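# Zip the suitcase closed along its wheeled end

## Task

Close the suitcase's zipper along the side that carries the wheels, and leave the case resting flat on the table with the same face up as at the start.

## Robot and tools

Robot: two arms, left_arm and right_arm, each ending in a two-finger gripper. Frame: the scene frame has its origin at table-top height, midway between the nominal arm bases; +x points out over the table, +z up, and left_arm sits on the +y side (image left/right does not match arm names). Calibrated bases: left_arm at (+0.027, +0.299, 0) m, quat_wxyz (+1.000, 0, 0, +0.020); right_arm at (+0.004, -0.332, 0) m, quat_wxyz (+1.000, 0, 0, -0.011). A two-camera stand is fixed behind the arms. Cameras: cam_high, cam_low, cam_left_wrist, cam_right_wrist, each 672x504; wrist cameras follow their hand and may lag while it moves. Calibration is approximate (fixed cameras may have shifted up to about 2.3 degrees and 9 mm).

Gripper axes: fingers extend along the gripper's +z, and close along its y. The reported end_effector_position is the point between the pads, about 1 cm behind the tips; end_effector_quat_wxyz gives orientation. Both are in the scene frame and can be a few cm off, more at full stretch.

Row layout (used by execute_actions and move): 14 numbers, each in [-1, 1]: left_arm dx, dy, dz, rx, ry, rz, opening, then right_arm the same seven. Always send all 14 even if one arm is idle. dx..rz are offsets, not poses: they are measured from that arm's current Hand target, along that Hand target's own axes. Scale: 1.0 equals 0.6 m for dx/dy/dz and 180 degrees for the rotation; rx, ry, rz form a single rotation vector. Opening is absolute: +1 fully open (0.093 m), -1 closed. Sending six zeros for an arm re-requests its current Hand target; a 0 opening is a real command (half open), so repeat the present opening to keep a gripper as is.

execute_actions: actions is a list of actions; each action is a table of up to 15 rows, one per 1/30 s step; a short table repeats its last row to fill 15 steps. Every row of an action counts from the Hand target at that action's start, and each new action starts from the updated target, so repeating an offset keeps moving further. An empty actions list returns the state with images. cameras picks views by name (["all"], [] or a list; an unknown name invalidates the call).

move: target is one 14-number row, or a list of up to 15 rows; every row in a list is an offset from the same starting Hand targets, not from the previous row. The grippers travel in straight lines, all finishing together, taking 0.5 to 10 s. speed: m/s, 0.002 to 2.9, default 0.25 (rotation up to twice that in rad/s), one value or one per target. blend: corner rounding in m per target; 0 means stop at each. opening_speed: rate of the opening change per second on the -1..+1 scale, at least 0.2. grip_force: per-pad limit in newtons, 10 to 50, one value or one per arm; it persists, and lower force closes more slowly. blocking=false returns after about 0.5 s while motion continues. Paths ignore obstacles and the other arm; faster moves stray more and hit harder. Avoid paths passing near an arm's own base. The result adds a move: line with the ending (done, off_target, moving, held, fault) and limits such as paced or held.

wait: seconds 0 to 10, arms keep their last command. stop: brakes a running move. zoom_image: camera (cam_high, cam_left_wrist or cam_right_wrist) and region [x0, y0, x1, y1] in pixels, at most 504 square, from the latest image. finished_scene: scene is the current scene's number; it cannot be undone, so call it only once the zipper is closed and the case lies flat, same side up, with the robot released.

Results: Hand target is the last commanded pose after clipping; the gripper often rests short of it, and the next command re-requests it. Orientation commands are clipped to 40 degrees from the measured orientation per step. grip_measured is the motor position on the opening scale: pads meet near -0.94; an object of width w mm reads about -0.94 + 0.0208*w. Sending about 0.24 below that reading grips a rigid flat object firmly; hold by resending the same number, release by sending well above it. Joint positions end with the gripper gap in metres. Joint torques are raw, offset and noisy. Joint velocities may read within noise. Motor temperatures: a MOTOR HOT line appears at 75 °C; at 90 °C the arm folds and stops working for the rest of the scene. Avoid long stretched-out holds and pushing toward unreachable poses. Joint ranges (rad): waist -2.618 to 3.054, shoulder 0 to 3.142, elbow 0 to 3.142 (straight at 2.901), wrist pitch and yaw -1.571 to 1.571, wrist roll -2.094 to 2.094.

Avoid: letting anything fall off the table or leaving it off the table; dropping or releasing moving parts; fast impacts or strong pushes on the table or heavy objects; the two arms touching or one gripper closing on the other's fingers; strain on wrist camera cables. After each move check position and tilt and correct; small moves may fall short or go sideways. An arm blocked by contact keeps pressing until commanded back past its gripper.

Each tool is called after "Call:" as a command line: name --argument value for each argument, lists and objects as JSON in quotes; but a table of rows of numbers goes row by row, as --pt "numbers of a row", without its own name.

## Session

Call:
execute_actions --actions '[]'

Scene clock: 0.00 s.
left_arm: end_effector_position=(+0.4165, +0.3089, +0.0652) grip_measured=+1.000 end_effector_quat_wxyz=(+0.533, +0.003, +0.845, +0.035) | right_arm: end_effector_position=(+0.3832, -0.3914, +0.0861) grip_measured=+1.000 end_effector_quat_wxyz=(+0.562, +0.150, +0.810, -0.077)
Joint positions: left_arm=[-0.037 1.601 0.391 0.766 -0.053 0.043 0.093] | right_arm=[-0.023 1.545 0.363 0.804 0.257 0.147 0.093]
Joint velocities: within noise
Joint torques (N m): no reading
Motor temperatures (°C): left_arm=[20 29 26 21 19 19 20] | right_arm=[19 19 23 25 18 19 20]
Heat: left arm: 29 °C; right arm: 25 °C.
Hand target: left_arm +0.4169, +0.3089, +0.0657; +0.532, +0.003, +0.846, +0.035 | right_arm +0.3885, -0.3918, +0.0993; +0.580, +0.152, +0.797, -0.075
Tool commands: left_gripper/opening=+1.0 right_gripper/opening=+1.0
camera_calibration:
cam_left_wrist: T_world_to_cam=[[0.0314935, -0.996386, -0.0788869, 0.30087], [-0.774607, 0.0255479, -0.631926, 0.394671], [0.631658, 0.0810079, -0.771003, -0.150272], [0, 0, 0, 1]] pos_world=[0.39116, 0.301873, 0.157278]
cam_right_wrist: T_world_to_cam=[[-0.336504, -0.941516, -0.0177122, -0.239816], [-0.684058, 0.257327, -0.68253, 0.457858], [0.647171, -0.217558, -0.730643, -0.187541], [0, 0, 0, 1]] pos_world=[0.353873, -0.384411, 0.171229]

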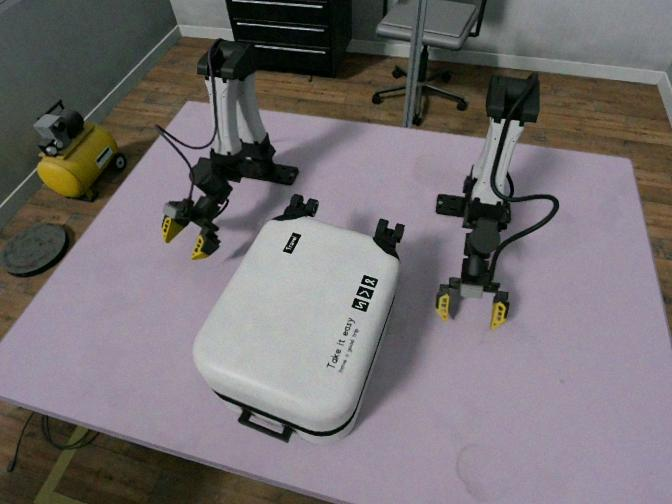

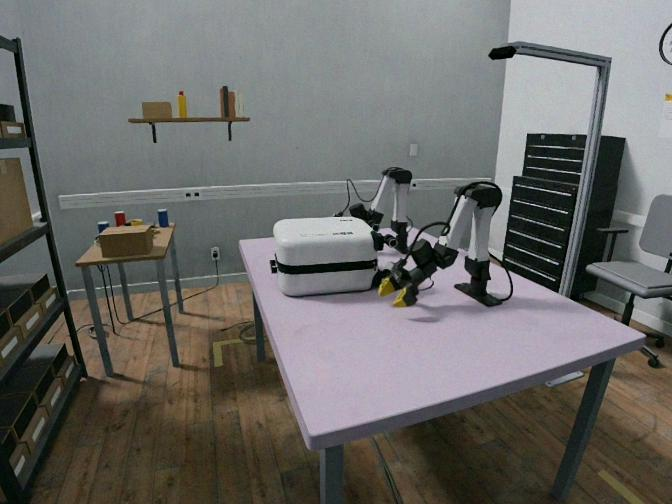

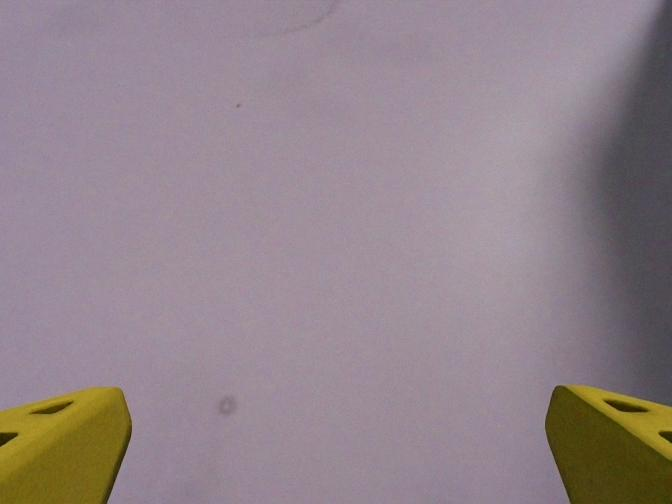

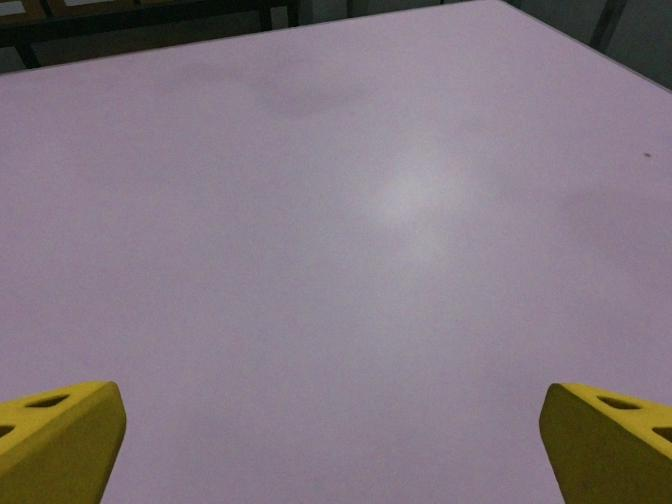

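Call:
move --pt "-0.2275 -0.071 -0.366 0 0 0 1 0 0 0 0 0 0 1" --pt "-0.132 -0.3975 -0.535 0.075 -0.005 0.036 1 0 0 0 0 0 0 1" --speed 0.3 --blend '[0.05,0]' --cameras '["cam_left_wrist"]'

Scene clock: 34.83 s.
left_arm: end_effector_position=(+0.1690, +0.0506, +0.2527) grip_measured=+1.000 end_effector_quat_wxyz=(+0.522, +0.122, +0.844, -0.037) | right_arm: end_effector_position=(+0.3832, -0.3914, +0.0861) grip_measured=+1.000 end_effector_quat_wxyz=(+0.562, +0.150, +0.810, -0.077)
Joint positions: left_arm=[-1.634 1.265 1.156 -1.105 -1.066 -1.094 0.093] | right_arm=[-0.023 1.545 0.363 0.804 0.257 0.147 0.093]
Joint torques (N m): left_arm=[-0.88 -1.76 8.85 0.79 -0.62 -0.22] | right_arm=[-0.09 -5.9 5.31 2.15 0.07 0.02]
Motor temperatures (°C): left_arm=[20 31 28 25 19 19 20] | right_arm=[19 21 24 34 18 19 20]
Heat: left arm: 31 °C; right arm: 34 °C.
Hand target: left_arm +0.1699, +0.0498, +0.2607; +0.532, +0.113, +0.838, -0.035 | right_arm +0.3885, -0.3918, +0.0993; +0.580, +0.152, +0.797, -0.075
Off the commanded pose: left_arm 0.008 m, 2 deg | right_arm 0.014 m, 3 deg.
move: off_target (right_arm)
camera_calibration:
cam_left_wrist: T_world_to_cam=[[-0.245263, -0.965898, -0.0829834, 0.112327], [-0.753427, 0.243777, -0.610673, 0.307974], [0.610077, -0.0872535, -0.787523, 0.187801], [0, 0, 0, 1]] pos_world=[0.145013, 0.0498064, 0.34529]
Images, in order (width x height): cam_left_wrist 672x504.

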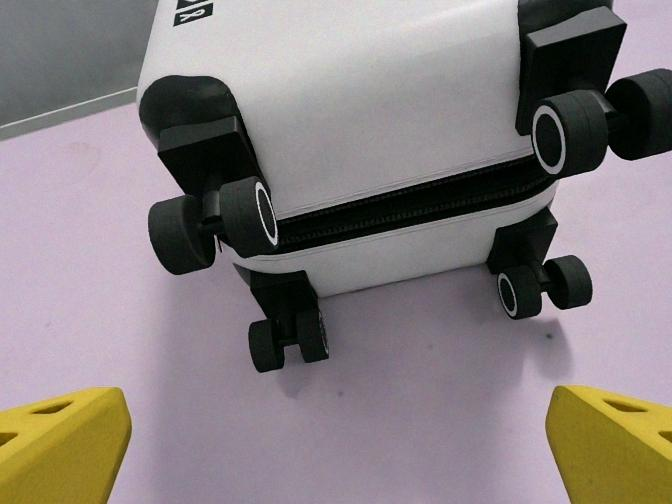

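Call:
zoom_image --camera "cam_left_wrist" --region '[140, 140, 600, 300]'

Scaled by 1.096 from the camera's 672x504 image, which has a finer 960x720 frame.

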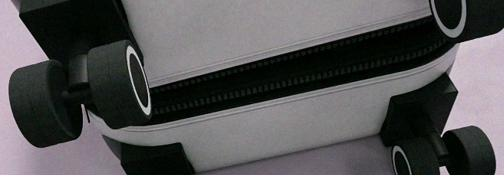

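Call:
move --pt "0.052 0.2355 -0.074 0.1 -0.007 0.05 1 0 0 0 0 0 0 1" --pt "0.11 0.349 0.13 0.225 -0.015 0.107 1 0 0 0 0 0 0 1" --speed 0.25 --blend '[0.05,0]' --cameras '["cam_left_wrist"]'

Scene clock: 49.33 s.
left_arm: end_effector_position=(+0.2581, +0.2516, +0.1727) grip_measured=+1.000 end_effector_quat_wxyz=(+0.471, +0.416, +0.742, -0.232) | right_arm: end_effector_position=(+0.3832, -0.3914, +0.0861) grip_measured=+1.000 end_effector_quat_wxyz=(+0.562, +0.150, +0.810, -0.077)
Joint positions: left_arm=[0.446 1.087 0.74 -0.997 1.094 1.37 0.093] | right_arm=[-0.023 1.545 0.363 0.804 0.257 0.147 0.093]
Joint torques (N m): left_arm=[-0.85 -0.54 8.59 0.56 0.75 0.18] | right_arm=[-0.08 -5.89 5.3 2.15 0.04 0]
Heat: left arm: 31 °C; right arm: 35 °C.
Hand target: left_arm +0.2595, +0.2494, +0.1807; +0.478, +0.425, +0.732, -0.236 | right_arm +0.3885, -0.3918, +0.0993; +0.580, +0.152, +0.797, -0.075
Off the commanded pose: left_arm 0.008 m, 2 deg | right_arm 0.014 m, 3 deg.
move: off_target (right_arm); limits=paced
camera_calibration:
cam_left_wrist: T_world_to_cam=[[-0.836033, -0.544867, -0.0645683, 0.365103], [-0.395739, 0.680317, -0.616894, 0.0762237], [0.380053, -0.490192, -0.784393, 0.248182], [0, 0, 0, 1]] pos_world=[0.24108, 0.268733, 0.265268]
Images, in order (width x height): cam_left_wrist 672x504.

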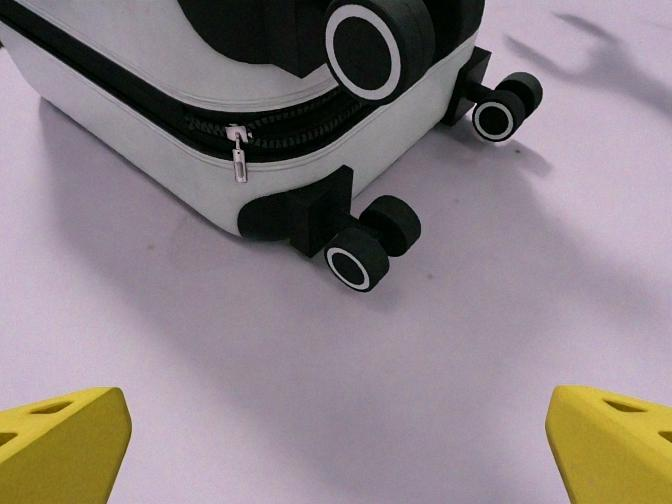

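Call:
move --target '[0.057,0.1765,0.141,0.148,-0.09,0.028,1,0,0,0,0,0,0,1]' --speed 0.2 --cameras '["cam_left_wrist"]'

Scene clock: 75.57 s.
left_arm: end_effector_position=(+0.3813, +0.2564, +0.1195) grip_measured=+1.000 end_effector_quat_wxyz=(+0.465, +0.496, +0.620, -0.392) | right_arm: end_effector_position=(+0.3832, -0.3914, +0.0861) grip_measured=+1.000 end_effector_quat_wxyz=(+0.562, +0.150, +0.810, -0.077)
Joint positions: left_arm=[0.308 2.103 1.398 -1.379 1.267 2.079 0.093] | right_arm=[-0.023 1.545 0.363 0.804 0.257 0.147 0.093]
Joint torques (N m): left_arm=[-1.06 -6.67 6.68 -0.8 0.68 0.23] | right_arm=[-0.1 -5.96 5.24 2.15 0.05 0.02]
Heat: left arm: 31 °C; right arm: 38 °C.
Hand target: left_arm +0.3851, +0.2552, +0.1196; +0.474, +0.517, +0.565, -0.434 | right_arm +0.3885, -0.3918, +0.0993; +0.580, +0.152, +0.797, -0.075
Off the commanded pose: left_arm 0.004 m, 8 deg | right_arm 0.014 m, 3 deg.
joint sent to its limit (left arm) — joint 6 (wrist roll), upper limit. The joint targets are off in orientation, not in position.
move: off_target (left_arm, right_arm)
camera_calibration:
cam_left_wrist: T_world_to_cam=[[-0.979051, -0.203461, 0.00797432, 0.425656], [-0.137538, 0.631937, -0.762718, 0.0202388], [0.150144, -0.747836, -0.646682, 0.299301], [0, 0, 0, 1]] pos_world=[0.374584, 0.297643, 0.205595]
Images, in order (width x height): cam_left_wrist 672x504.

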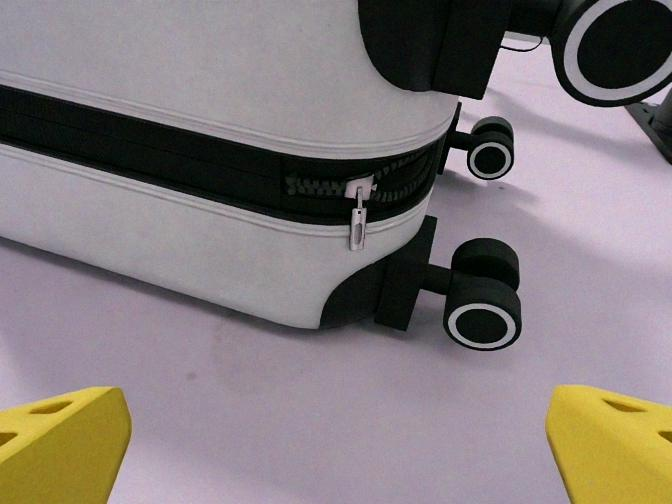

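Call:
move --target '[0.021,-0.017,0.1215,-0.071,-0.011,-0.011,0.1,0,0,0,0,0,0,1]' --speed 0.15 --cameras '["cam_left_wrist"]'

Scene clock: 92.80 s.
left_arm: end_effector_position=(+0.3832, +0.1882, +0.0910) grip_measured=+0.102 end_effector_quat_wxyz=(+0.524, +0.436, +0.615, -0.396) | right_arm: end_effector_position=(+0.3832, -0.3914, +0.0861) grip_measured=+1.000 end_effector_quat_wxyz=(+0.562, +0.150, +0.810, -0.077)
Joint positions: left_arm=[0.117 1.885 0.727 0.414 1.368 0.705 0.05] | right_arm=[-0.023 1.545 0.363 0.804 0.257 0.147 0.093]
Joint torques (N m): left_arm=[-1.03 -8.7 3.64 1.72 0.34 -0.02] | right_arm=[-0.14 -5.96 5.27 2.15 0.07 -0.01]
Motor temperatures (°C): left_arm=[20 32 31 22 19 19 20] | right_arm=[19 23 25 39 18 19 20]
Heat: left arm: 32 °C; right arm: 39 °C.
Hand target: left_arm +0.3811, +0.1849, +0.0945; +0.531, +0.444, +0.610, -0.386 | right_arm +0.3885, -0.3918, +0.0993; +0.580, +0.152, +0.797, -0.075
Off the commanded pose: left_arm 0.005 m, 2 deg | right_arm 0.014 m, 3 deg.
move: off_target (right_arm)
camera_calibration:
cam_left_wrist: T_world_to_cam=[[-0.950432, -0.310669, 0.0128118, 0.422558], [-0.179623, 0.514955, -0.838187, 0.0869242], [0.253801, -0.798941, -0.545233, 0.190294], [0, 0, 0, 1]] pos_world=[0.368929, 0.238547, 0.1712]
Images, in order (width x height): cam_left_wrist 672x504.

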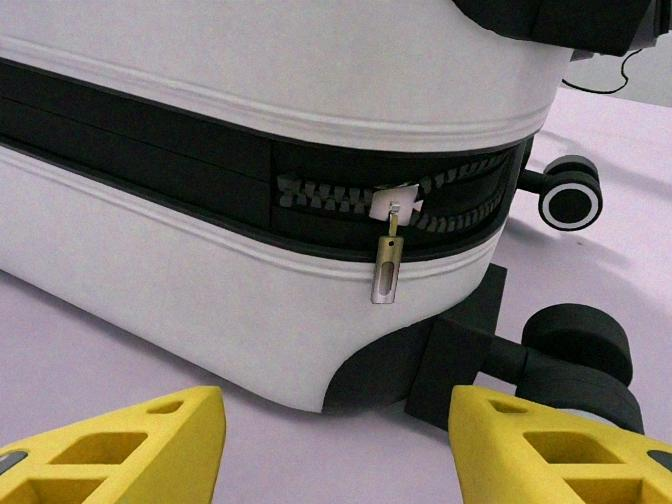

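Call:
move --target '[-0.0155,-0.019,0.031,0,0,0,-0.3,0,0,0,0,0,0,1]' --speed 0.08 --cameras '["cam_left_wrist"]'

Scene clock: 108.67 s.
left_arm: end_effector_position=(+0.3781, +0.1643, +0.0983) grip_measured=-0.298 end_effector_quat_wxyz=(+0.524, +0.439, +0.614, -0.395) | right_arm: end_effector_position=(+0.3832, -0.3914, +0.0861) grip_measured=+1.000 end_effector_quat_wxyz=(+0.562, +0.150, +0.810, -0.077)
Joint positions: left_arm=[0.042 1.854 0.658 0.632 1.31 0.523 0.031] | right_arm=[-0.023 1.545 0.363 0.804 0.257 0.147 0.093]
Joint torques (N m): left_arm=[-0.87 -8.13 3.67 1.96 0.25 0] | right_arm=[-0.1 -5.94 5.26 2.15 0.03 -0.01]
Heat: left arm: 36 °C; right arm: 40 °C.
Hand target: left_arm +0.3763, +0.1627, +0.1012; +0.531, +0.444, +0.610, -0.385 | right_arm +0.3885, -0.3918, +0.0993; +0.580, +0.152, +0.797, -0.075
Off the commanded pose: left_arm 0.004 m, 2 deg | right_arm 0.014 m, 3 deg.
move: off_target (right_arm)
camera_calibration:
cam_left_wrist: T_world_to_cam=[[-0.951609, -0.307186, 0.00878393, 0.410432], [-0.174933, 0.51797, -0.83732, 0.102021], [0.252663, -0.798338, -0.546642, 0.176874], [0, 0, 0, 1]] pos_world=[0.363728, 0.21444, 0.178506]
Images, in order (width x height): cam_left_wrist 672x504.

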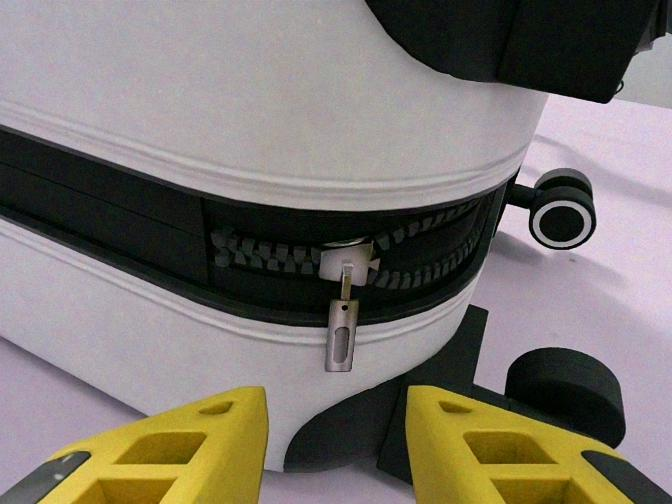

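Call:
move --target '[0.002,-0.003,0.036,0,0,0,-0.4,0,0,0,0,0,0,1]' --speed 0.05 --cameras '["cam_left_wrist"]'

Scene clock: 116.33 s.
left_arm: end_effector_position=(+0.3835, +0.1450, +0.1057) grip_measured=-0.398 end_effector_quat_wxyz=(+0.535, +0.446, +0.606, -0.385) | right_arm: end_effector_position=(+0.3832, -0.3914, +0.0861) grip_measured=+1.000 end_effector_quat_wxyz=(+0.562, +0.150, +0.810, -0.077)
Joint positions: left_arm=[-0.023 1.859 0.649 0.783 1.248 0.417 0.026] | right_arm=[-0.023 1.545 0.363 0.804 0.257 0.147 0.093]
Joint torques (N m): left_arm=[-1.32 -5.05 3.84 2.1 0.18 -0.01] | right_arm=[-0.13 -5.85 5.23 2.15 0.06 0.01]
Heat: left arm: 36 °C; right arm: 40 °C.
Hand target: left_arm +0.3813, +0.1419, +0.0970; +0.531, +0.444, +0.610, -0.385 | right_arm +0.3885, -0.3918, +0.0993; +0.580, +0.152, +0.797, -0.075
Off the commanded pose: left_arm 0.010 m, 1 deg | right_arm 0.014 m, 3 deg.
move: off_target (right_arm)
camera_calibration:
cam_left_wrist: T_world_to_cam=[[-0.950214, -0.310516, -0.0259515, 0.413353], [-0.147276, 0.52095, -0.840786, 0.108528], [0.274597, -0.795104, -0.540746, 0.154724], [0, 0, 0, 1]] pos_world=[0.366271, 0.194836, 0.185642]
Images, in order (width x height): cam_left_wrist 672x504.

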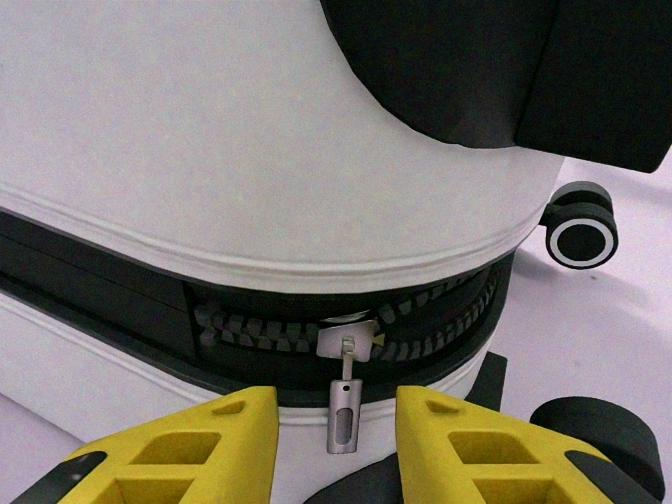

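Call:
move --pt "0 0 -0.05 0 0 0 -0.4 0 0 0 0 0 0 1" --pt "0.03 0 -0.05 0 0 0 -0.4 0 0 0 0 0 0 1" --pt "0.02 0 0.005 0 0 0 -0.4 0 0 0 0 0 0 1" --speed 0.12 --cameras '["cam_left_wrist"]'

Scene clock: 145.13 s.
left_arm: end_effector_position=(+0.3826, +0.1436, +0.0910) grip_measured=-0.399 end_effector_quat_wxyz=(+0.532, +0.443, +0.609, -0.388) | right_arm: end_effector_position=(+0.3832, -0.3914, +0.0861) grip_measured=+1.000 end_effector_quat_wxyz=(+0.562, +0.150, +0.810, -0.077)
Joint positions: left_arm=[-0.028 1.915 0.636 0.849 1.244 0.409 0.026] | right_arm=[-0.023 1.545 0.363 0.804 0.257 0.147 0.093]
Joint torques (N m): left_arm=[-1.32 -5.18 3.86 2.17 0.16 0] | right_arm=[-0.05 -5.91 5.27 2.15 0.04 0]
Heat: left arm: 34 °C; right arm: 42 °C.
Hand target: left_arm +0.3816, +0.1407, +0.0847; +0.531, +0.444, +0.610, -0.386 | right_arm +0.3885, -0.3918, +0.0993; +0.580, +0.152, +0.797, -0.075
Off the commanded pose: left_arm 0.007 m, 0 deg | right_arm 0.014 m, 3 deg.
move: off_target (right_arm)
camera_calibration:
cam_left_wrist: T_world_to_cam=[[-0.95035, -0.310811, -0.0152081, 0.41073], [-0.156703, 0.520223, -0.839531, 0.100338], [0.268847, -0.795465, -0.543099, 0.148312], [0, 0, 0, 1]] pos_world=[0.366187, 0.193438, 0.171032]
Images, in order (width x height): cam_left_wrist 672x504.

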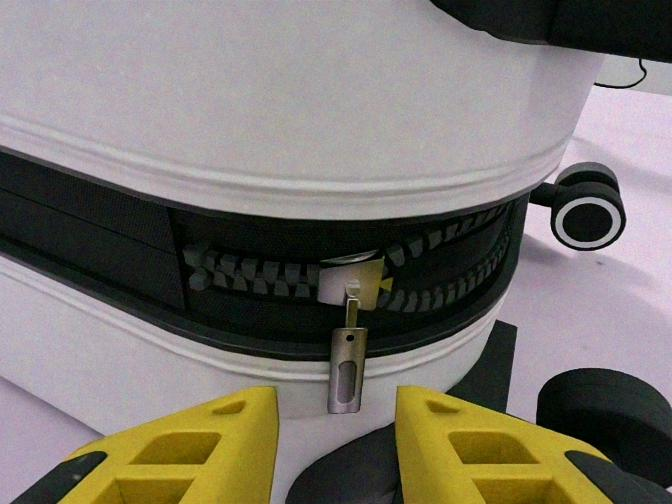

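Call:
move --pt "-0.003 0 0.012 0 0 0 -0.4 0 0 0 0 0 0 1" --pt "-0.003 0 0.012 0 0 0 -1 0 0 0 0 0 0 1" --speed 0.05 --opening_speed 0.25 --cameras '["cam_left_wrist"]'

Scene clock: 152.70 s.
left_arm: end_effector_position=(+0.3899, +0.1444, +0.0908) grip_measured=-0.976 end_effector_quat_wxyz=(+0.539, +0.434, +0.617, -0.374) | right_arm: end_effector_position=(+0.3832, -0.3914, +0.0861) grip_measured=+1.000 end_effector_quat_wxyz=(+0.562, +0.150, +0.810, -0.077)
Joint positions: left_arm=[-0.033 1.922 0.636 0.889 1.202 0.379 0] | right_arm=[-0.023 1.545 0.363 0.804 0.257 0.147 0.093]
Joint torques (N m): left_arm=[-2.58 -5.07 4.26 2.12 0.37 -0.03] | right_arm=[-0.13 -5.96 5.27 2.16 0.03 -0.01]
Heat: left arm: 34 °C; right arm: 42 °C.
Hand target: left_arm +0.3840, +0.1337, +0.0855; +0.531, +0.444, +0.610, -0.386 | right_arm +0.3885, -0.3918, +0.0993; +0.580, +0.152, +0.797, -0.075
Off the commanded pose: left_arm 0.013 m, 2 deg | right_arm 0.014 m, 3 deg.
move: off_target (left_arm, right_arm)
camera_calibration:
cam_left_wrist: T_world_to_cam=[[-0.937775, -0.346527, -0.0222963, 0.418817], [-0.172447, 0.520486, -0.836275, 0.10671], [0.301397, -0.780393, -0.547856, 0.132457], [0, 0, 0, 1]] pos_world=[0.371236, 0.192959, 0.171145]
Images, in order (width x height): cam_left_wrist 672x504.

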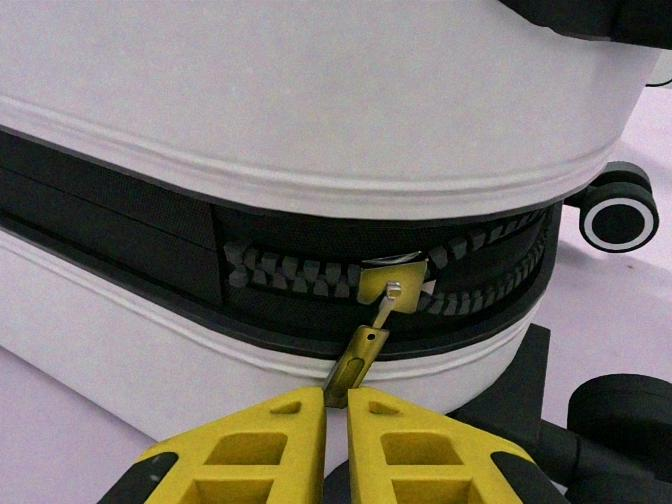

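Call:
move --pt "-0.0036 -0.016 -0.01 0 0 -0.139 -1 0 0 0 0 0 0 1" --pt "-0.0136 -0.029 -0.015 0 0 -0.278 -1 0 0 0 0 0 0 1" --pt "-0.025 -0.0357 -0.018 0 0 -0.389 -1 0 0 0 0 0 0 1" --speed 0.1 --blend 0.02 --cameras '["cam_left_wrist"]'

Scene clock: 174.13 s.
left_arm: end_effector_position=(+0.3616, +0.1335, +0.1025) grip_measured=-0.988 end_effector_quat_wxyz=(+0.216, +0.030, +0.749, -0.625) | right_arm: end_effector_position=(+0.3832, -0.3914, +0.0861) grip_measured=+1.000 end_effector_quat_wxyz=(+0.562, +0.150, +0.810, -0.077)
Joint positions: left_arm=[-0.059 1.834 0.559 0.885 1.236 -0.829 0] | right_arm=[-0.023 1.545 0.363 0.804 0.257 0.147 0.093]
Joint torques (N m): left_arm=[-0.38 -7.75 3.51 1.77 0.06 -0.06] | right_arm=[-0.09 -5.91 5.2 2.15 0.06 0]
Motor temperatures (°C): left_arm=[20 33 27 27 19 19 20] | right_arm=[19 23 26 43 17 19 20]
Heat: left arm: 33 °C; right arm: 43 °C.
Hand target: left_arm +0.3608, +0.1353, +0.1018; +0.214, +0.013, +0.754, -0.620 | right_arm +0.3885, -0.3918, +0.0993; +0.580, +0.152, +0.797, -0.075
Off the commanded pose: left_arm 0.002 m, 2 deg | right_arm 0.014 m, 3 deg.
move: off_target (right_arm)
camera_calibration:
cam_left_wrist: T_world_to_cam=[[-0.32714, -0.226429, 0.917447, 0.0555936], [-0.937097, 0.202842, -0.284085, 0.379575], [-0.121772, -0.952673, -0.278544, 0.287235], [0, 0, 0, 1]] pos_world=[0.408862, 0.209235, 0.136834]
Images, in order (width x height): cam_left_wrist 672x504.

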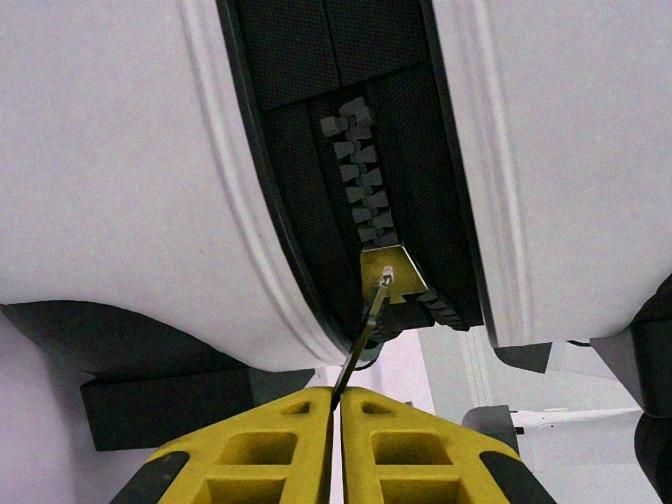

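Call:
move --pt "0 0 0 0 0 0 -1 -0.385 0.054 -0.211 0 0 0 1" --pt "0 0 0 0 0 0 -1 -0.2 0.377 -0.549 -0.032 0.11 -0.038 0.75" --speed 0.2 --blend 0.05 --cameras '["cam_right_wrist","cam_high"]'

Scene clock: 210.47 s.
left_arm: end_effector_position=(+0.3616, +0.1335, +0.1025) grip_measured=-0.988 end_effector_quat_wxyz=(+0.216, +0.030, +0.749, -0.625) | right_arm: end_effector_position=(+0.2004, -0.1014, +0.3225) grip_measured=+0.753 end_effector_quat_wxyz=(+0.450, +0.051, +0.892, -0.005)
Joint positions: left_arm=[-0.059 1.834 0.559 0.885 1.236 -0.829 0] | right_arm=[1.341 1.518 1.762 -1.572 0.911 1.314 0.081]
Joint torques (N m): left_arm=[-0.27 -7.95 3.64 1.72 0.06 -0.07] | right_arm=[0.13 -4.46 7.21 0.62 0.48 0.14]
Heat: left arm: 37 °C; right arm: 44 °C.
Hand target: left_arm +0.3608, +0.1353, +0.1018; +0.214, +0.013, +0.754, -0.620 | right_arm +0.1999, -0.0998, +0.3299; +0.435, +0.086, +0.895, -0.042
Off the commanded pose: left_arm 0.002 m, 2 deg | right_arm 0.008 m, 6 deg.
joint sent to its limit (right arm) — joint 4 (wrist pitch), lower limit. The joint targets are off in orientation, not in position.
move: off_target (right_arm); target 2's new opening was sent with right_arm's hand 0.008 m and 6 deg from that target
camera_calibration:
cam_right_wrist: T_world_to_cam=[[-0.0939958, -0.995514, -0.0107934, -0.080414], [-0.882993, 0.0883697, -0.460993, 0.370872], [0.459879, -0.033801, -0.887338, 0.27334], [0, 0, 0, 1]] pos_world=[0.194215, -0.103588, 0.412646]
Images, in order (width x height): cam_high 672x504, cam_right_wrist 672x504.

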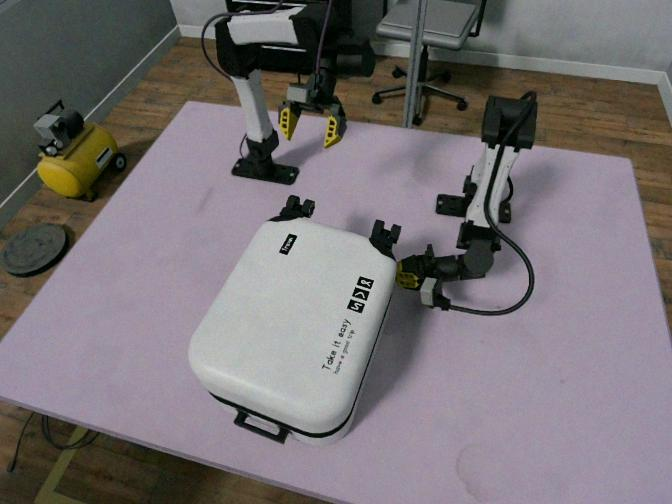

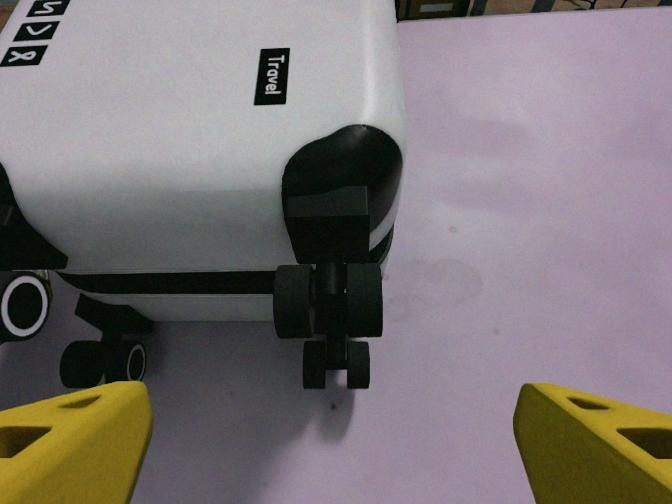

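Call:
move --target '[0,0,0,0,0,0,-1,0.0955,0.0067,0.121,-0.031,0,-0.024,0.75]' --speed 0.12 --cameras '["cam_right_wrist"]'

Scene clock: 225.93 s.
left_arm: end_effector_position=(+0.3616, +0.1335, +0.1025) grip_measured=-0.988 end_effector_quat_wxyz=(+0.216, +0.030, +0.749, -0.625) | right_arm: end_effector_position=(+0.2203, -0.0986, +0.2320) grip_measured=+0.753 end_effector_quat_wxyz=(+0.429, +0.020, +0.902, -0.035)
Joint positions: left_arm=[-0.059 1.834 0.559 0.885 1.236 -0.829 0] | right_arm=[1.256 1.46 1.352 -1.185 0.858 1.15 0.081]
Joint torques (N m): left_arm=[-0.35 -7.82 3.49 1.7 0.06 -0.08] | right_arm=[-0.7 -8.05 4.62 1.03 0.45 -0.05]
Motor temperatures (°C): left_arm=[20 38 26 26 19 19 20] | right_arm=[19 23 28 39 18 19 20]
Heat: left arm: 38 °C; right arm: 39 °C.
Hand target: left_arm +0.3608, +0.1353, +0.1018; +0.214, +0.013, +0.754, -0.620 | right_arm +0.2220, -0.1000, +0.2400; +0.437, +0.031, +0.899, -0.015
Off the commanded pose: left_arm 0.002 m, 2 deg | right_arm 0.008 m, 3 deg.
move: off_target (right_arm)
camera_calibration:
cam_right_wrist: T_world_to_cam=[[-0.0636838, -0.995306, 0.0728659, -0.102863], [-0.906788, 0.0272203, -0.420707, 0.336357], [0.416749, -0.0928661, -0.904265, 0.191577], [0, 0, 0, 1]] pos_world=[0.218614, -0.0937453, 0.322239]
Images, in order (width x height): cam_right_wrist 672x504.

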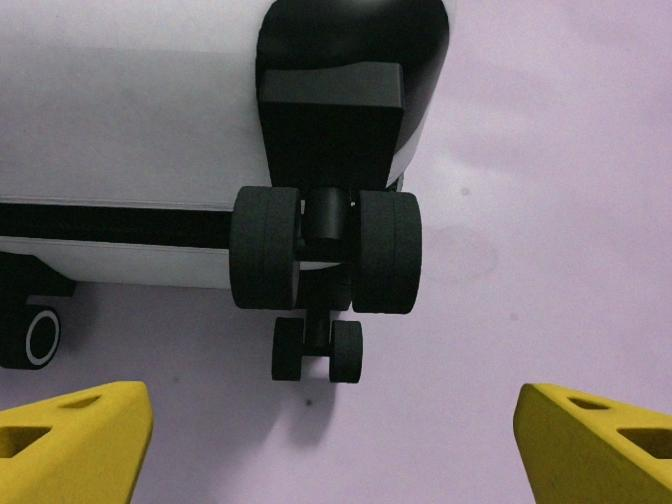

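Call:
move --pt "0 0 0 0 0 0 -1 -0.008 0.002 0.110 0 0 0 0.75" --pt "0 0 0 0 0 0 -1 -0.008 0.002 0.112 0 0 0 -0.5" --speed 0.08 --opening_speed 0.5 --cameras '["cam_right_wrist"]'

Scene clock: 238.53 s.
left_arm: end_effector_position=(+0.3616, +0.1335, +0.1025) grip_measured=-0.988 end_effector_quat_wxyz=(+0.216, +0.030, +0.749, -0.625) | right_arm: end_effector_position=(+0.2744, -0.1007, +0.1991) grip_measured=+0.049 end_effector_quat_wxyz=(+0.429, +0.024, +0.903, -0.019)
Joint positions: left_arm=[-0.059 1.834 0.559 0.885 1.236 -0.829 0] | right_arm=[1.064 1.458 1.196 -0.81 0.769 0.889 0.048]
Joint torques (N m): left_arm=[-0.31 -7.95 3.58 1.74 0.07 -0.09] | right_arm=[-0.83 -6.37 5.01 1.32 0.46 -0.06]
Heat: left arm: 38 °C; right arm: 38 °C.
Hand target: left_arm +0.3608, +0.1353, +0.1018; +0.214, +0.013, +0.754, -0.620 | right_arm +0.2777, -0.1026, +0.2023; +0.437, +0.031, +0.899, -0.015
Off the commanded pose: left_arm 0.002 m, 2 deg | right_arm 0.005 m, 1 deg.
move: done
camera_calibration:
cam_right_wrist: T_world_to_cam=[[-0.0569519, -0.997599, 0.0393921, -0.0944904], [-0.906691, 0.0351647, -0.420326, 0.372308], [0.417932, -0.0596549, -0.906518, 0.142524], [0, 0, 0, 1]] pos_world=[0.272621, -0.0988534, 0.289414]
Images, in order (width x height): cam_right_wrist 672x504.

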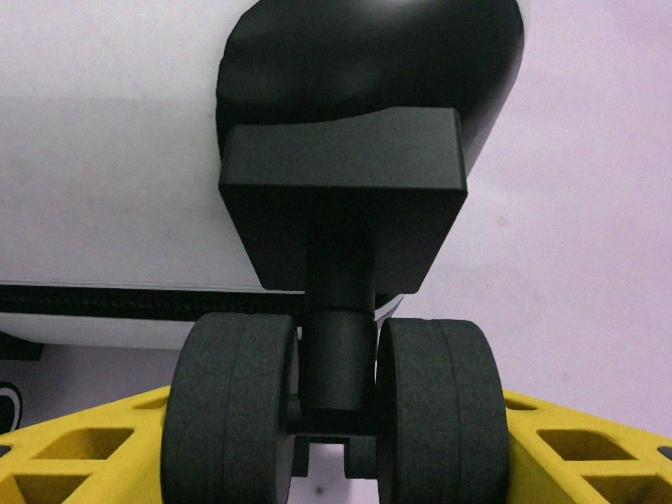

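Call:
move --target '[0.053,-0.025,0.003,-0.053,-0.145,-0.021,-1,0,0,0,0,0,0,-0.5]' --speed 0.05 --cameras '["cam_left_wrist","cam_high"]'

Scene clock: 274.63 s.
left_arm: end_effector_position=(+0.3455, +0.1289, +0.1209) grip_measured=-0.989 end_effector_quat_wxyz=(+0.393, -0.172, +0.715, -0.551) | right_arm: end_effector_position=(+0.2736, -0.1016, +0.1979) grip_measured=+0.046 end_effector_quat_wxyz=(+0.427, +0.022, +0.904, -0.021)
Joint positions: left_arm=[-0.343 1.633 0.189 1.353 0.411 -1.151 0] | right_arm=[1.064 1.458 1.195 -0.815 0.767 0.889 0.047]
Joint torques (N m): left_arm=[-2.03 -4.93 0.95 2.09 0.38 0.02] | right_arm=[-0.88 -6.27 5.22 1.36 0.49 -0.05]
Heat: left arm: 38 °C; right arm: 38 °C.
Hand target: left_arm +0.3282, +0.1223, +0.1047; +0.358, -0.169, +0.735, -0.550 | right_arm +0.2778, -0.1026, +0.2024; +0.437, +0.030, +0.899, -0.015
Off the commanded pose: left_arm 0.025 m, 5 deg | right_arm 0.006 m, 2 deg.
move: off_target (left_arm)
camera_calibration:
cam_left_wrist: T_world_to_cam=[[-0.191998, -0.34816, 0.917562, 0.00136396], [-0.889553, -0.333171, -0.312556, 0.426704], [0.414525, -0.876231, -0.245739, 0.0870489], [0, 0, 0, 1]] pos_world=[0.343754, 0.218915, 0.153509]
Images, in order (width x height): cam_high 672x504, cam_left_wrist 672x504.

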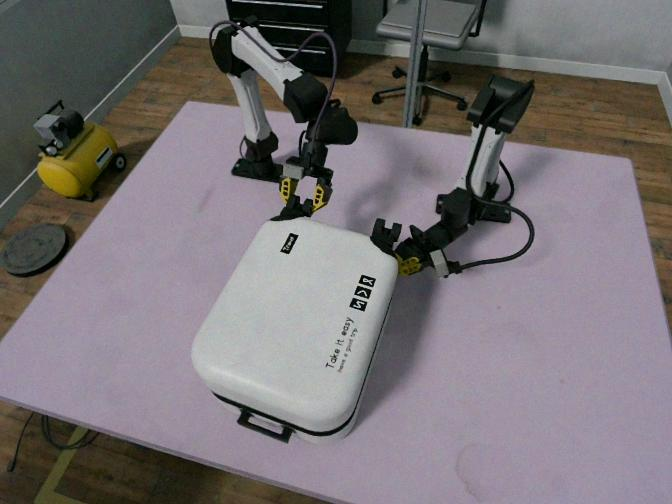

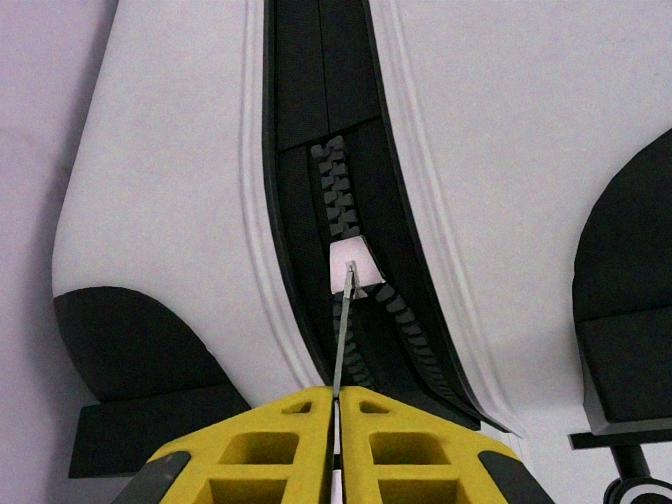

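Call:
move --target '[0.048,-0.041,0.036,-0.045,-0.124,-0.018,-1,0,0.016,0,0,0,0,-0.5]' --speed 0.05 --cameras '["cam_left_wrist","cam_low"]'

Scene clock: 289.47 s.
left_arm: end_effector_position=(+0.3344, +0.1075, +0.1253) grip_measured=-0.989 end_effector_quat_wxyz=(+0.498, -0.354, +0.650, -0.451) | right_arm: end_effector_position=(+0.2719, -0.1012, +0.1973) grip_measured=+0.046 end_effector_quat_wxyz=(+0.426, +0.020, +0.904, -0.022)
Joint positions: left_arm=[-0.852 1.595 0.233 1.246 -0.572 -1.297 0] | right_arm=[1.069 1.458 1.195 -0.822 0.768 0.893 0.047]
Joint torques (N m): left_arm=[-4.81 -3.47 4.56 1.95 0.55 0.07] | right_arm=[0.14 -3.15 7.68 1.31 0.55 0.1]
Heat: left arm: 36 °C; right arm: 37 °C.
Hand target: left_arm +0.3203, +0.0806, +0.1148; +0.465, -0.318, +0.684, -0.464 | right_arm +0.2784, -0.0931, +0.2024; +0.437, +0.031, +0.899, -0.015
Off the commanded pose: left_arm 0.032 m, 7 deg | right_arm 0.012 m, 2 deg.
move: off_target (left_arm, right_arm)
camera_calibration:
cam_left_wrist: T_world_to_cam=[[0.0142268, -0.358709, 0.933341, -0.0820821], [-0.640514, -0.720047, -0.266971, 0.363733], [0.767815, -0.59402, -0.240002, -0.0753069], [0, 0, 0, 1]] pos_world=[0.291966, 0.187728, 0.155643]
Images, in order (width x height): cam_low 672x504, cam_left_wrist 672x504.

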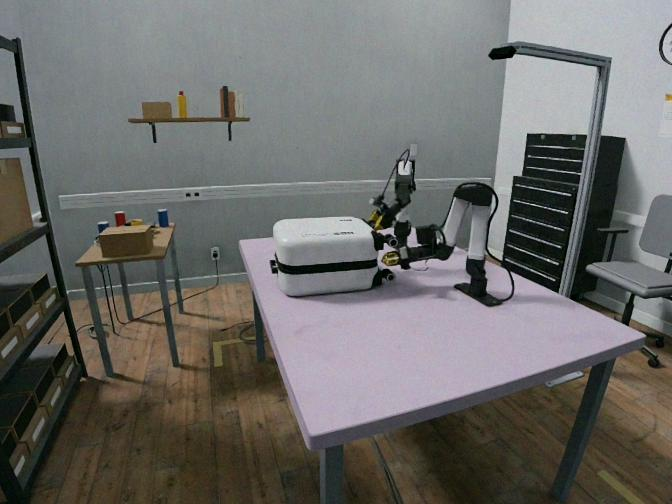

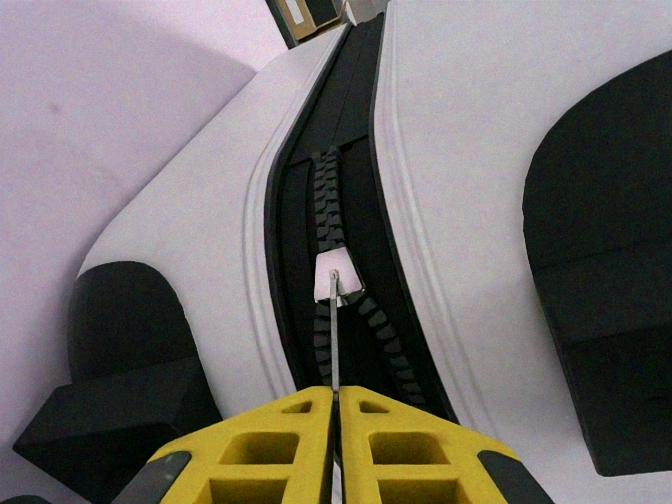

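Call:
move --target '[0.08,-0.037,0.026,-0.032,-0.088,-0.013,-1,0,0.012,0,0,0,0,-0.5]' --speed 0.05 --cameras '["cam_left_wrist"]'

Scene clock: 305.43 s.
left_arm: end_effector_position=(+0.3296, +0.0793, +0.1176) grip_measured=-0.989 end_effector_quat_wxyz=(+0.574, -0.458, +0.591, -0.334) | right_arm: end_effector_position=(+0.2678, -0.1001, +0.1967) grip_measured=+0.046 end_effector_quat_wxyz=(+0.420, +0.021, +0.907, -0.025)
Joint positions: left_arm=[-1.096 1.764 0.524 0.93 -1.171 -1.473 0] | right_arm=[1.081 1.467 1.21 -0.856 0.768 0.918 0.047]
Joint torques (N m): left_arm=[-7.19 -4.38 8.02 1.89 0.83 0.04] | right_arm=[0.06 -1.74 8.39 1.5 0.61 0]
Heat: left arm: 34 °C; right arm: 37 °C.
Hand target: left_arm +0.3175, +0.0256, +0.1170; +0.529, -0.415, +0.629, -0.390 | right_arm +0.2789, -0.0859, +0.2023; +0.437, +0.030, +0.899, -0.015
Off the commanded pose: left_arm 0.055 m, 10 deg | right_arm 0.019 m, 3 deg.
move: off_target (left_arm, right_arm)
camera_calibration:
cam_left_wrist: T_world_to_cam=[[0.166694, -0.371725, 0.913254, -0.131819], [-0.350327, -0.888109, -0.297546, 0.259664], [0.921675, -0.270338, -0.278268, -0.16206], [0, 0, 0, 1]] pos_world=[0.262307, 0.137798, 0.15255]
Images, in order (width x height): cam_left_wrist 672x504.

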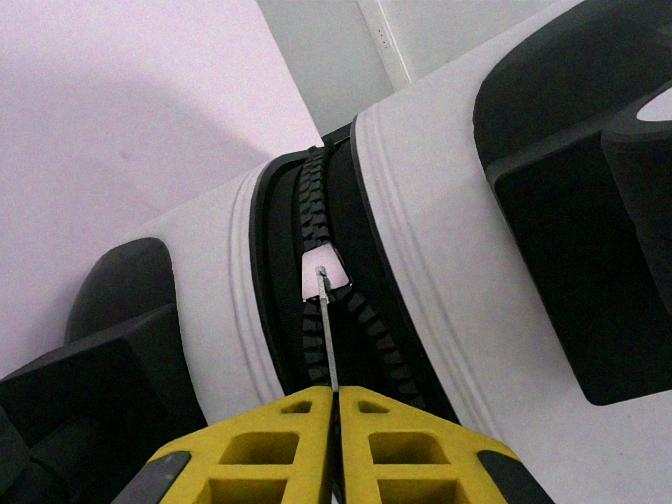

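Call:
move --pt "-0.048 0.035 0.003 0 0 -0.1 -1 0 0 0 0 0 0 -0.5" --pt "0.046 0 0.005 0 0 -0.1 -1 0 0 0 0 0 0 -0.5" --speed 0.06 --blend 0.01 --cameras '["cam_left_wrist"]'

Scene clock: 319.90 s.
left_arm: end_effector_position=(+0.3281, +0.0646, +0.1142) grip_measured=-0.989 end_effector_quat_wxyz=(+0.531, -0.551, +0.495, -0.411) | right_arm: end_effector_position=(+0.2662, -0.0997, +0.1944) grip_measured=+0.046 end_effector_quat_wxyz=(+0.416, +0.026, +0.909, -0.022)
Joint positions: left_arm=[-1.136 1.848 0.6 0.925 -1.26 -1.807 0] | right_arm=[1.083 1.47 1.21 -0.863 0.76 0.937 0.047]
Joint torques (N m): left_arm=[-7.35 -4.21 8.53 1.68 1.25 -0.02] | right_arm=[-0.09 -2.07 8.43 1.51 0.69 -0.17]
Motor temperatures (°C): left_arm=[23 33 27 28 19 19 20] | right_arm=[19 22 30 37 18 19 22]
Heat: left arm: 33 °C; right arm: 37 °C.
Hand target: left_arm +0.3178, -0.0003, +0.1071; +0.462, -0.509, +0.556, -0.468 | right_arm +0.2789, -0.0859, +0.2024; +0.437, +0.031, +0.899, -0.015
Off the commanded pose: left_arm 0.066 m, 13 deg | right_arm 0.020 m, 3 deg.
move: off_target (left_arm, right_arm)
camera_calibration:
cam_left_wrist: T_world_to_cam=[[0.117759, -0.0688999, 0.990649, -0.146222], [-0.263116, -0.964101, -0.0357766, 0.191336], [0.95755, -0.256443, -0.131661, -0.195058], [0, 0, 0, 1]] pos_world=[0.254341, 0.124371, 0.126018]
Images, in order (width x height): cam_left_wrist 672x504.

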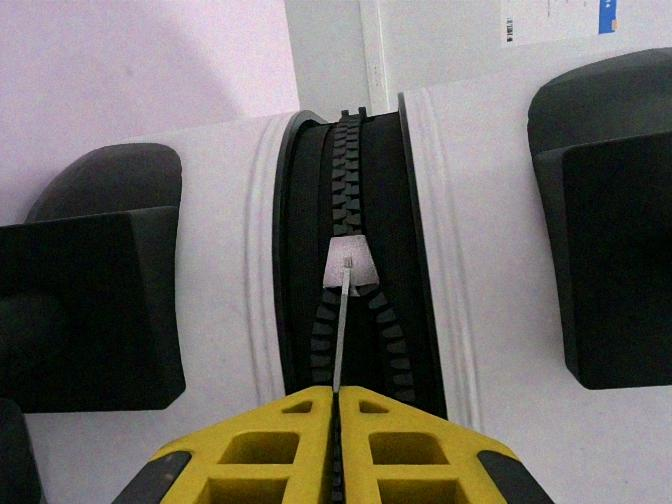

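Call:
wait --seconds 0 --cameras '["cam_high"]'

Call:
zoom_image --camera "cam_high" --region '[200, 100, 480, 310]'

Scene clock: 325.70 s.
left_arm: end_effector_position=(+0.3281, +0.0646, +0.1141) grip_measured=-0.989 end_effector_quat_wxyz=(+0.531, -0.551, +0.495, -0.411) | right_arm: end_effector_position=(+0.2662, -0.0997, +0.1944) grip_measured=+0.046 end_effector_quat_wxyz=(+0.416, +0.026, +0.909, -0.022)
Joint positions: left_arm=[-1.136 1.848 0.6 0.924 -1.26 -1.807 0] | right_arm=[1.083 1.47 1.21 -0.863 0.76 0.937 0.047]
Joint torques (N m): left_arm=[-7.5 -4.22 8.36 1.71 1.22 -0.03] | right_arm=[-0.1 -2.03 8.44 1.52 0.7 -0.17]
Heat: left arm: 32 °C; right arm: 37 °C.
Hand target: left_arm +0.3178, -0.0003, +0.1070; +0.462, -0.509, +0.556, -0.468 | right_arm +0.2789, -0.0859, +0.2024; +0.437, +0.031, +0.899, -0.015
Tool commands: left_gripper/opening=-1.0 right_gripper/opening=-0.5
Off the commanded pose: left_arm 0.066 m, 13 deg | right_arm 0.020 m, 3 deg.
Images, in order (width x height): cam_high 672x504.

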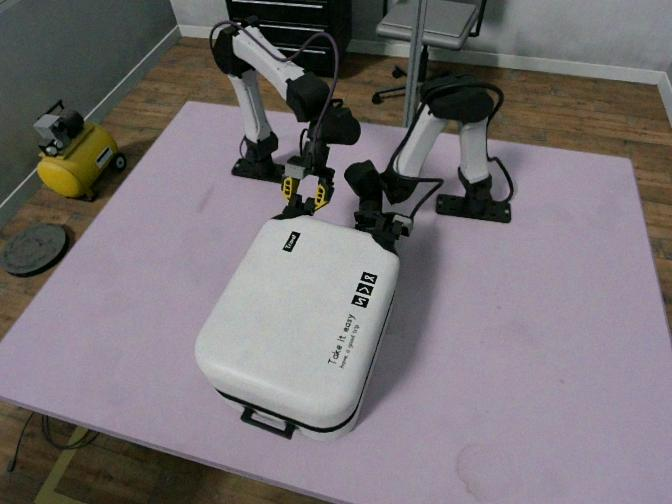

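Scaled by 1.800 from the camera's 672x504 image, which has a finer 960x720 frame.

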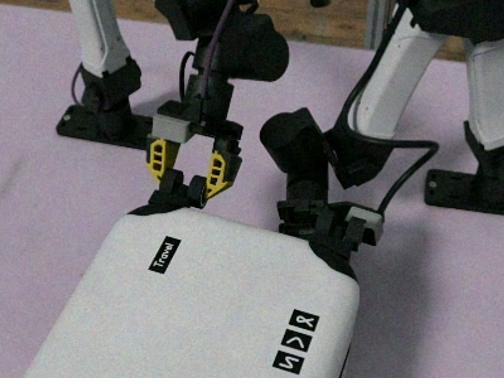

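Call:
move --target '[0.05,0,0,0,0,0,-1,0,0.016,0,0,0,0,-0.5]' --speed 0.05 --cameras '["cam_left_wrist"]'

Scene clock: 348.57 s.
left_arm: end_effector_position=(+0.3166, +0.0296, +0.1137) grip_measured=-0.989 end_effector_quat_wxyz=(+0.517, -0.537, +0.512, -0.427) | right_arm: end_effector_position=(+0.2619, -0.0950, +0.1878) grip_measured=+0.045 end_effector_quat_wxyz=(+0.402, +0.045, +0.914, -0.013)
Joint positions: left_arm=[-1.209 1.889 0.676 0.865 -1.271 -1.834 0] | right_arm=[1.093 1.491 1.222 -0.887 0.739 1.007 0.047]
Joint torques (N m): left_arm=[-5.12 -5.98 7.54 1.65 0.92 0.02] | right_arm=[-0.13 -5.72 5.59 1.04 0.54 -0.21]
Heat: left arm: 31 °C; right arm: 36 °C.
Hand target: left_arm +0.3056, -0.0151, +0.1100; +0.463, -0.508, +0.556, -0.467 (not the last commanded pose) | right_arm +0.2638, -0.0961, +0.1901; +0.409, +0.037, +0.912, -0.020 (not the last commanded pose)
Off the commanded pose: left_arm 0.060 m, 10 deg | right_arm 0.030 m, 5 deg.
move: held (left_arm, right_arm; a check stopped the path); limits=held
pose unreachable (left arm): on one or more control steps of this call, first in action 0 (counted from 0), this arm could not follow its commanded pose, so it was not sent that pose on those steps. It may still have moved: this result reports where it is.
cause: moving toward the commanded pose would bring a part of the arm too close to another arm (this arm's wrist (the part past joint 4) and the right arm's gripper housing, along the way the arms are being sent, or toward where that arm still pushes).
pose unreachable (right arm): on one or more control steps of this call, first in action 0 (counted from 0), this arm could not follow its commanded pose, so it was not sent that pose on those steps. It may still have moved: this result reports where it is.
cause: moving toward the commanded pose would bring a part of the arm too close to another arm (this arm's gripper housing and the left arm's wrist (the part past joint 4), along the way the arms are being sent, or toward where that arm still pushes).
camera_calibration:
cam_left_wrist: T_world_to_cam=[[0.116559, -0.0721488, 0.99056, -0.146215], [-0.320928, -0.94659, -0.0311828, 0.171797], [0.939904, -0.314264, -0.133488, -0.185593], [0, 0, 0, 1]] pos_world=[0.246617, 0.0937474, 0.125417]
Images, in order (width x height): cam_left_wrist 672x504.

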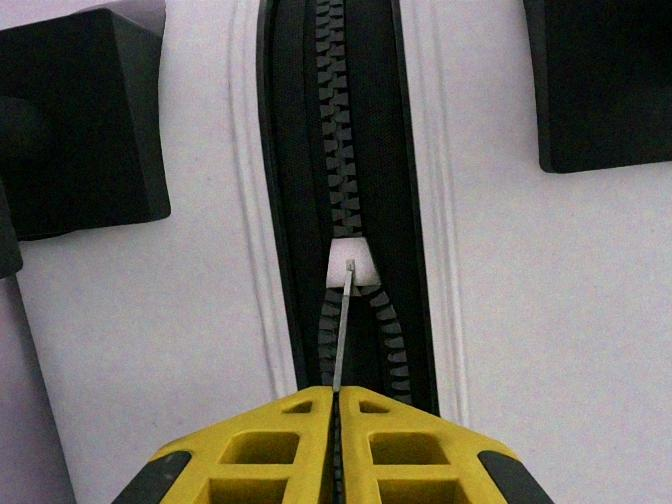

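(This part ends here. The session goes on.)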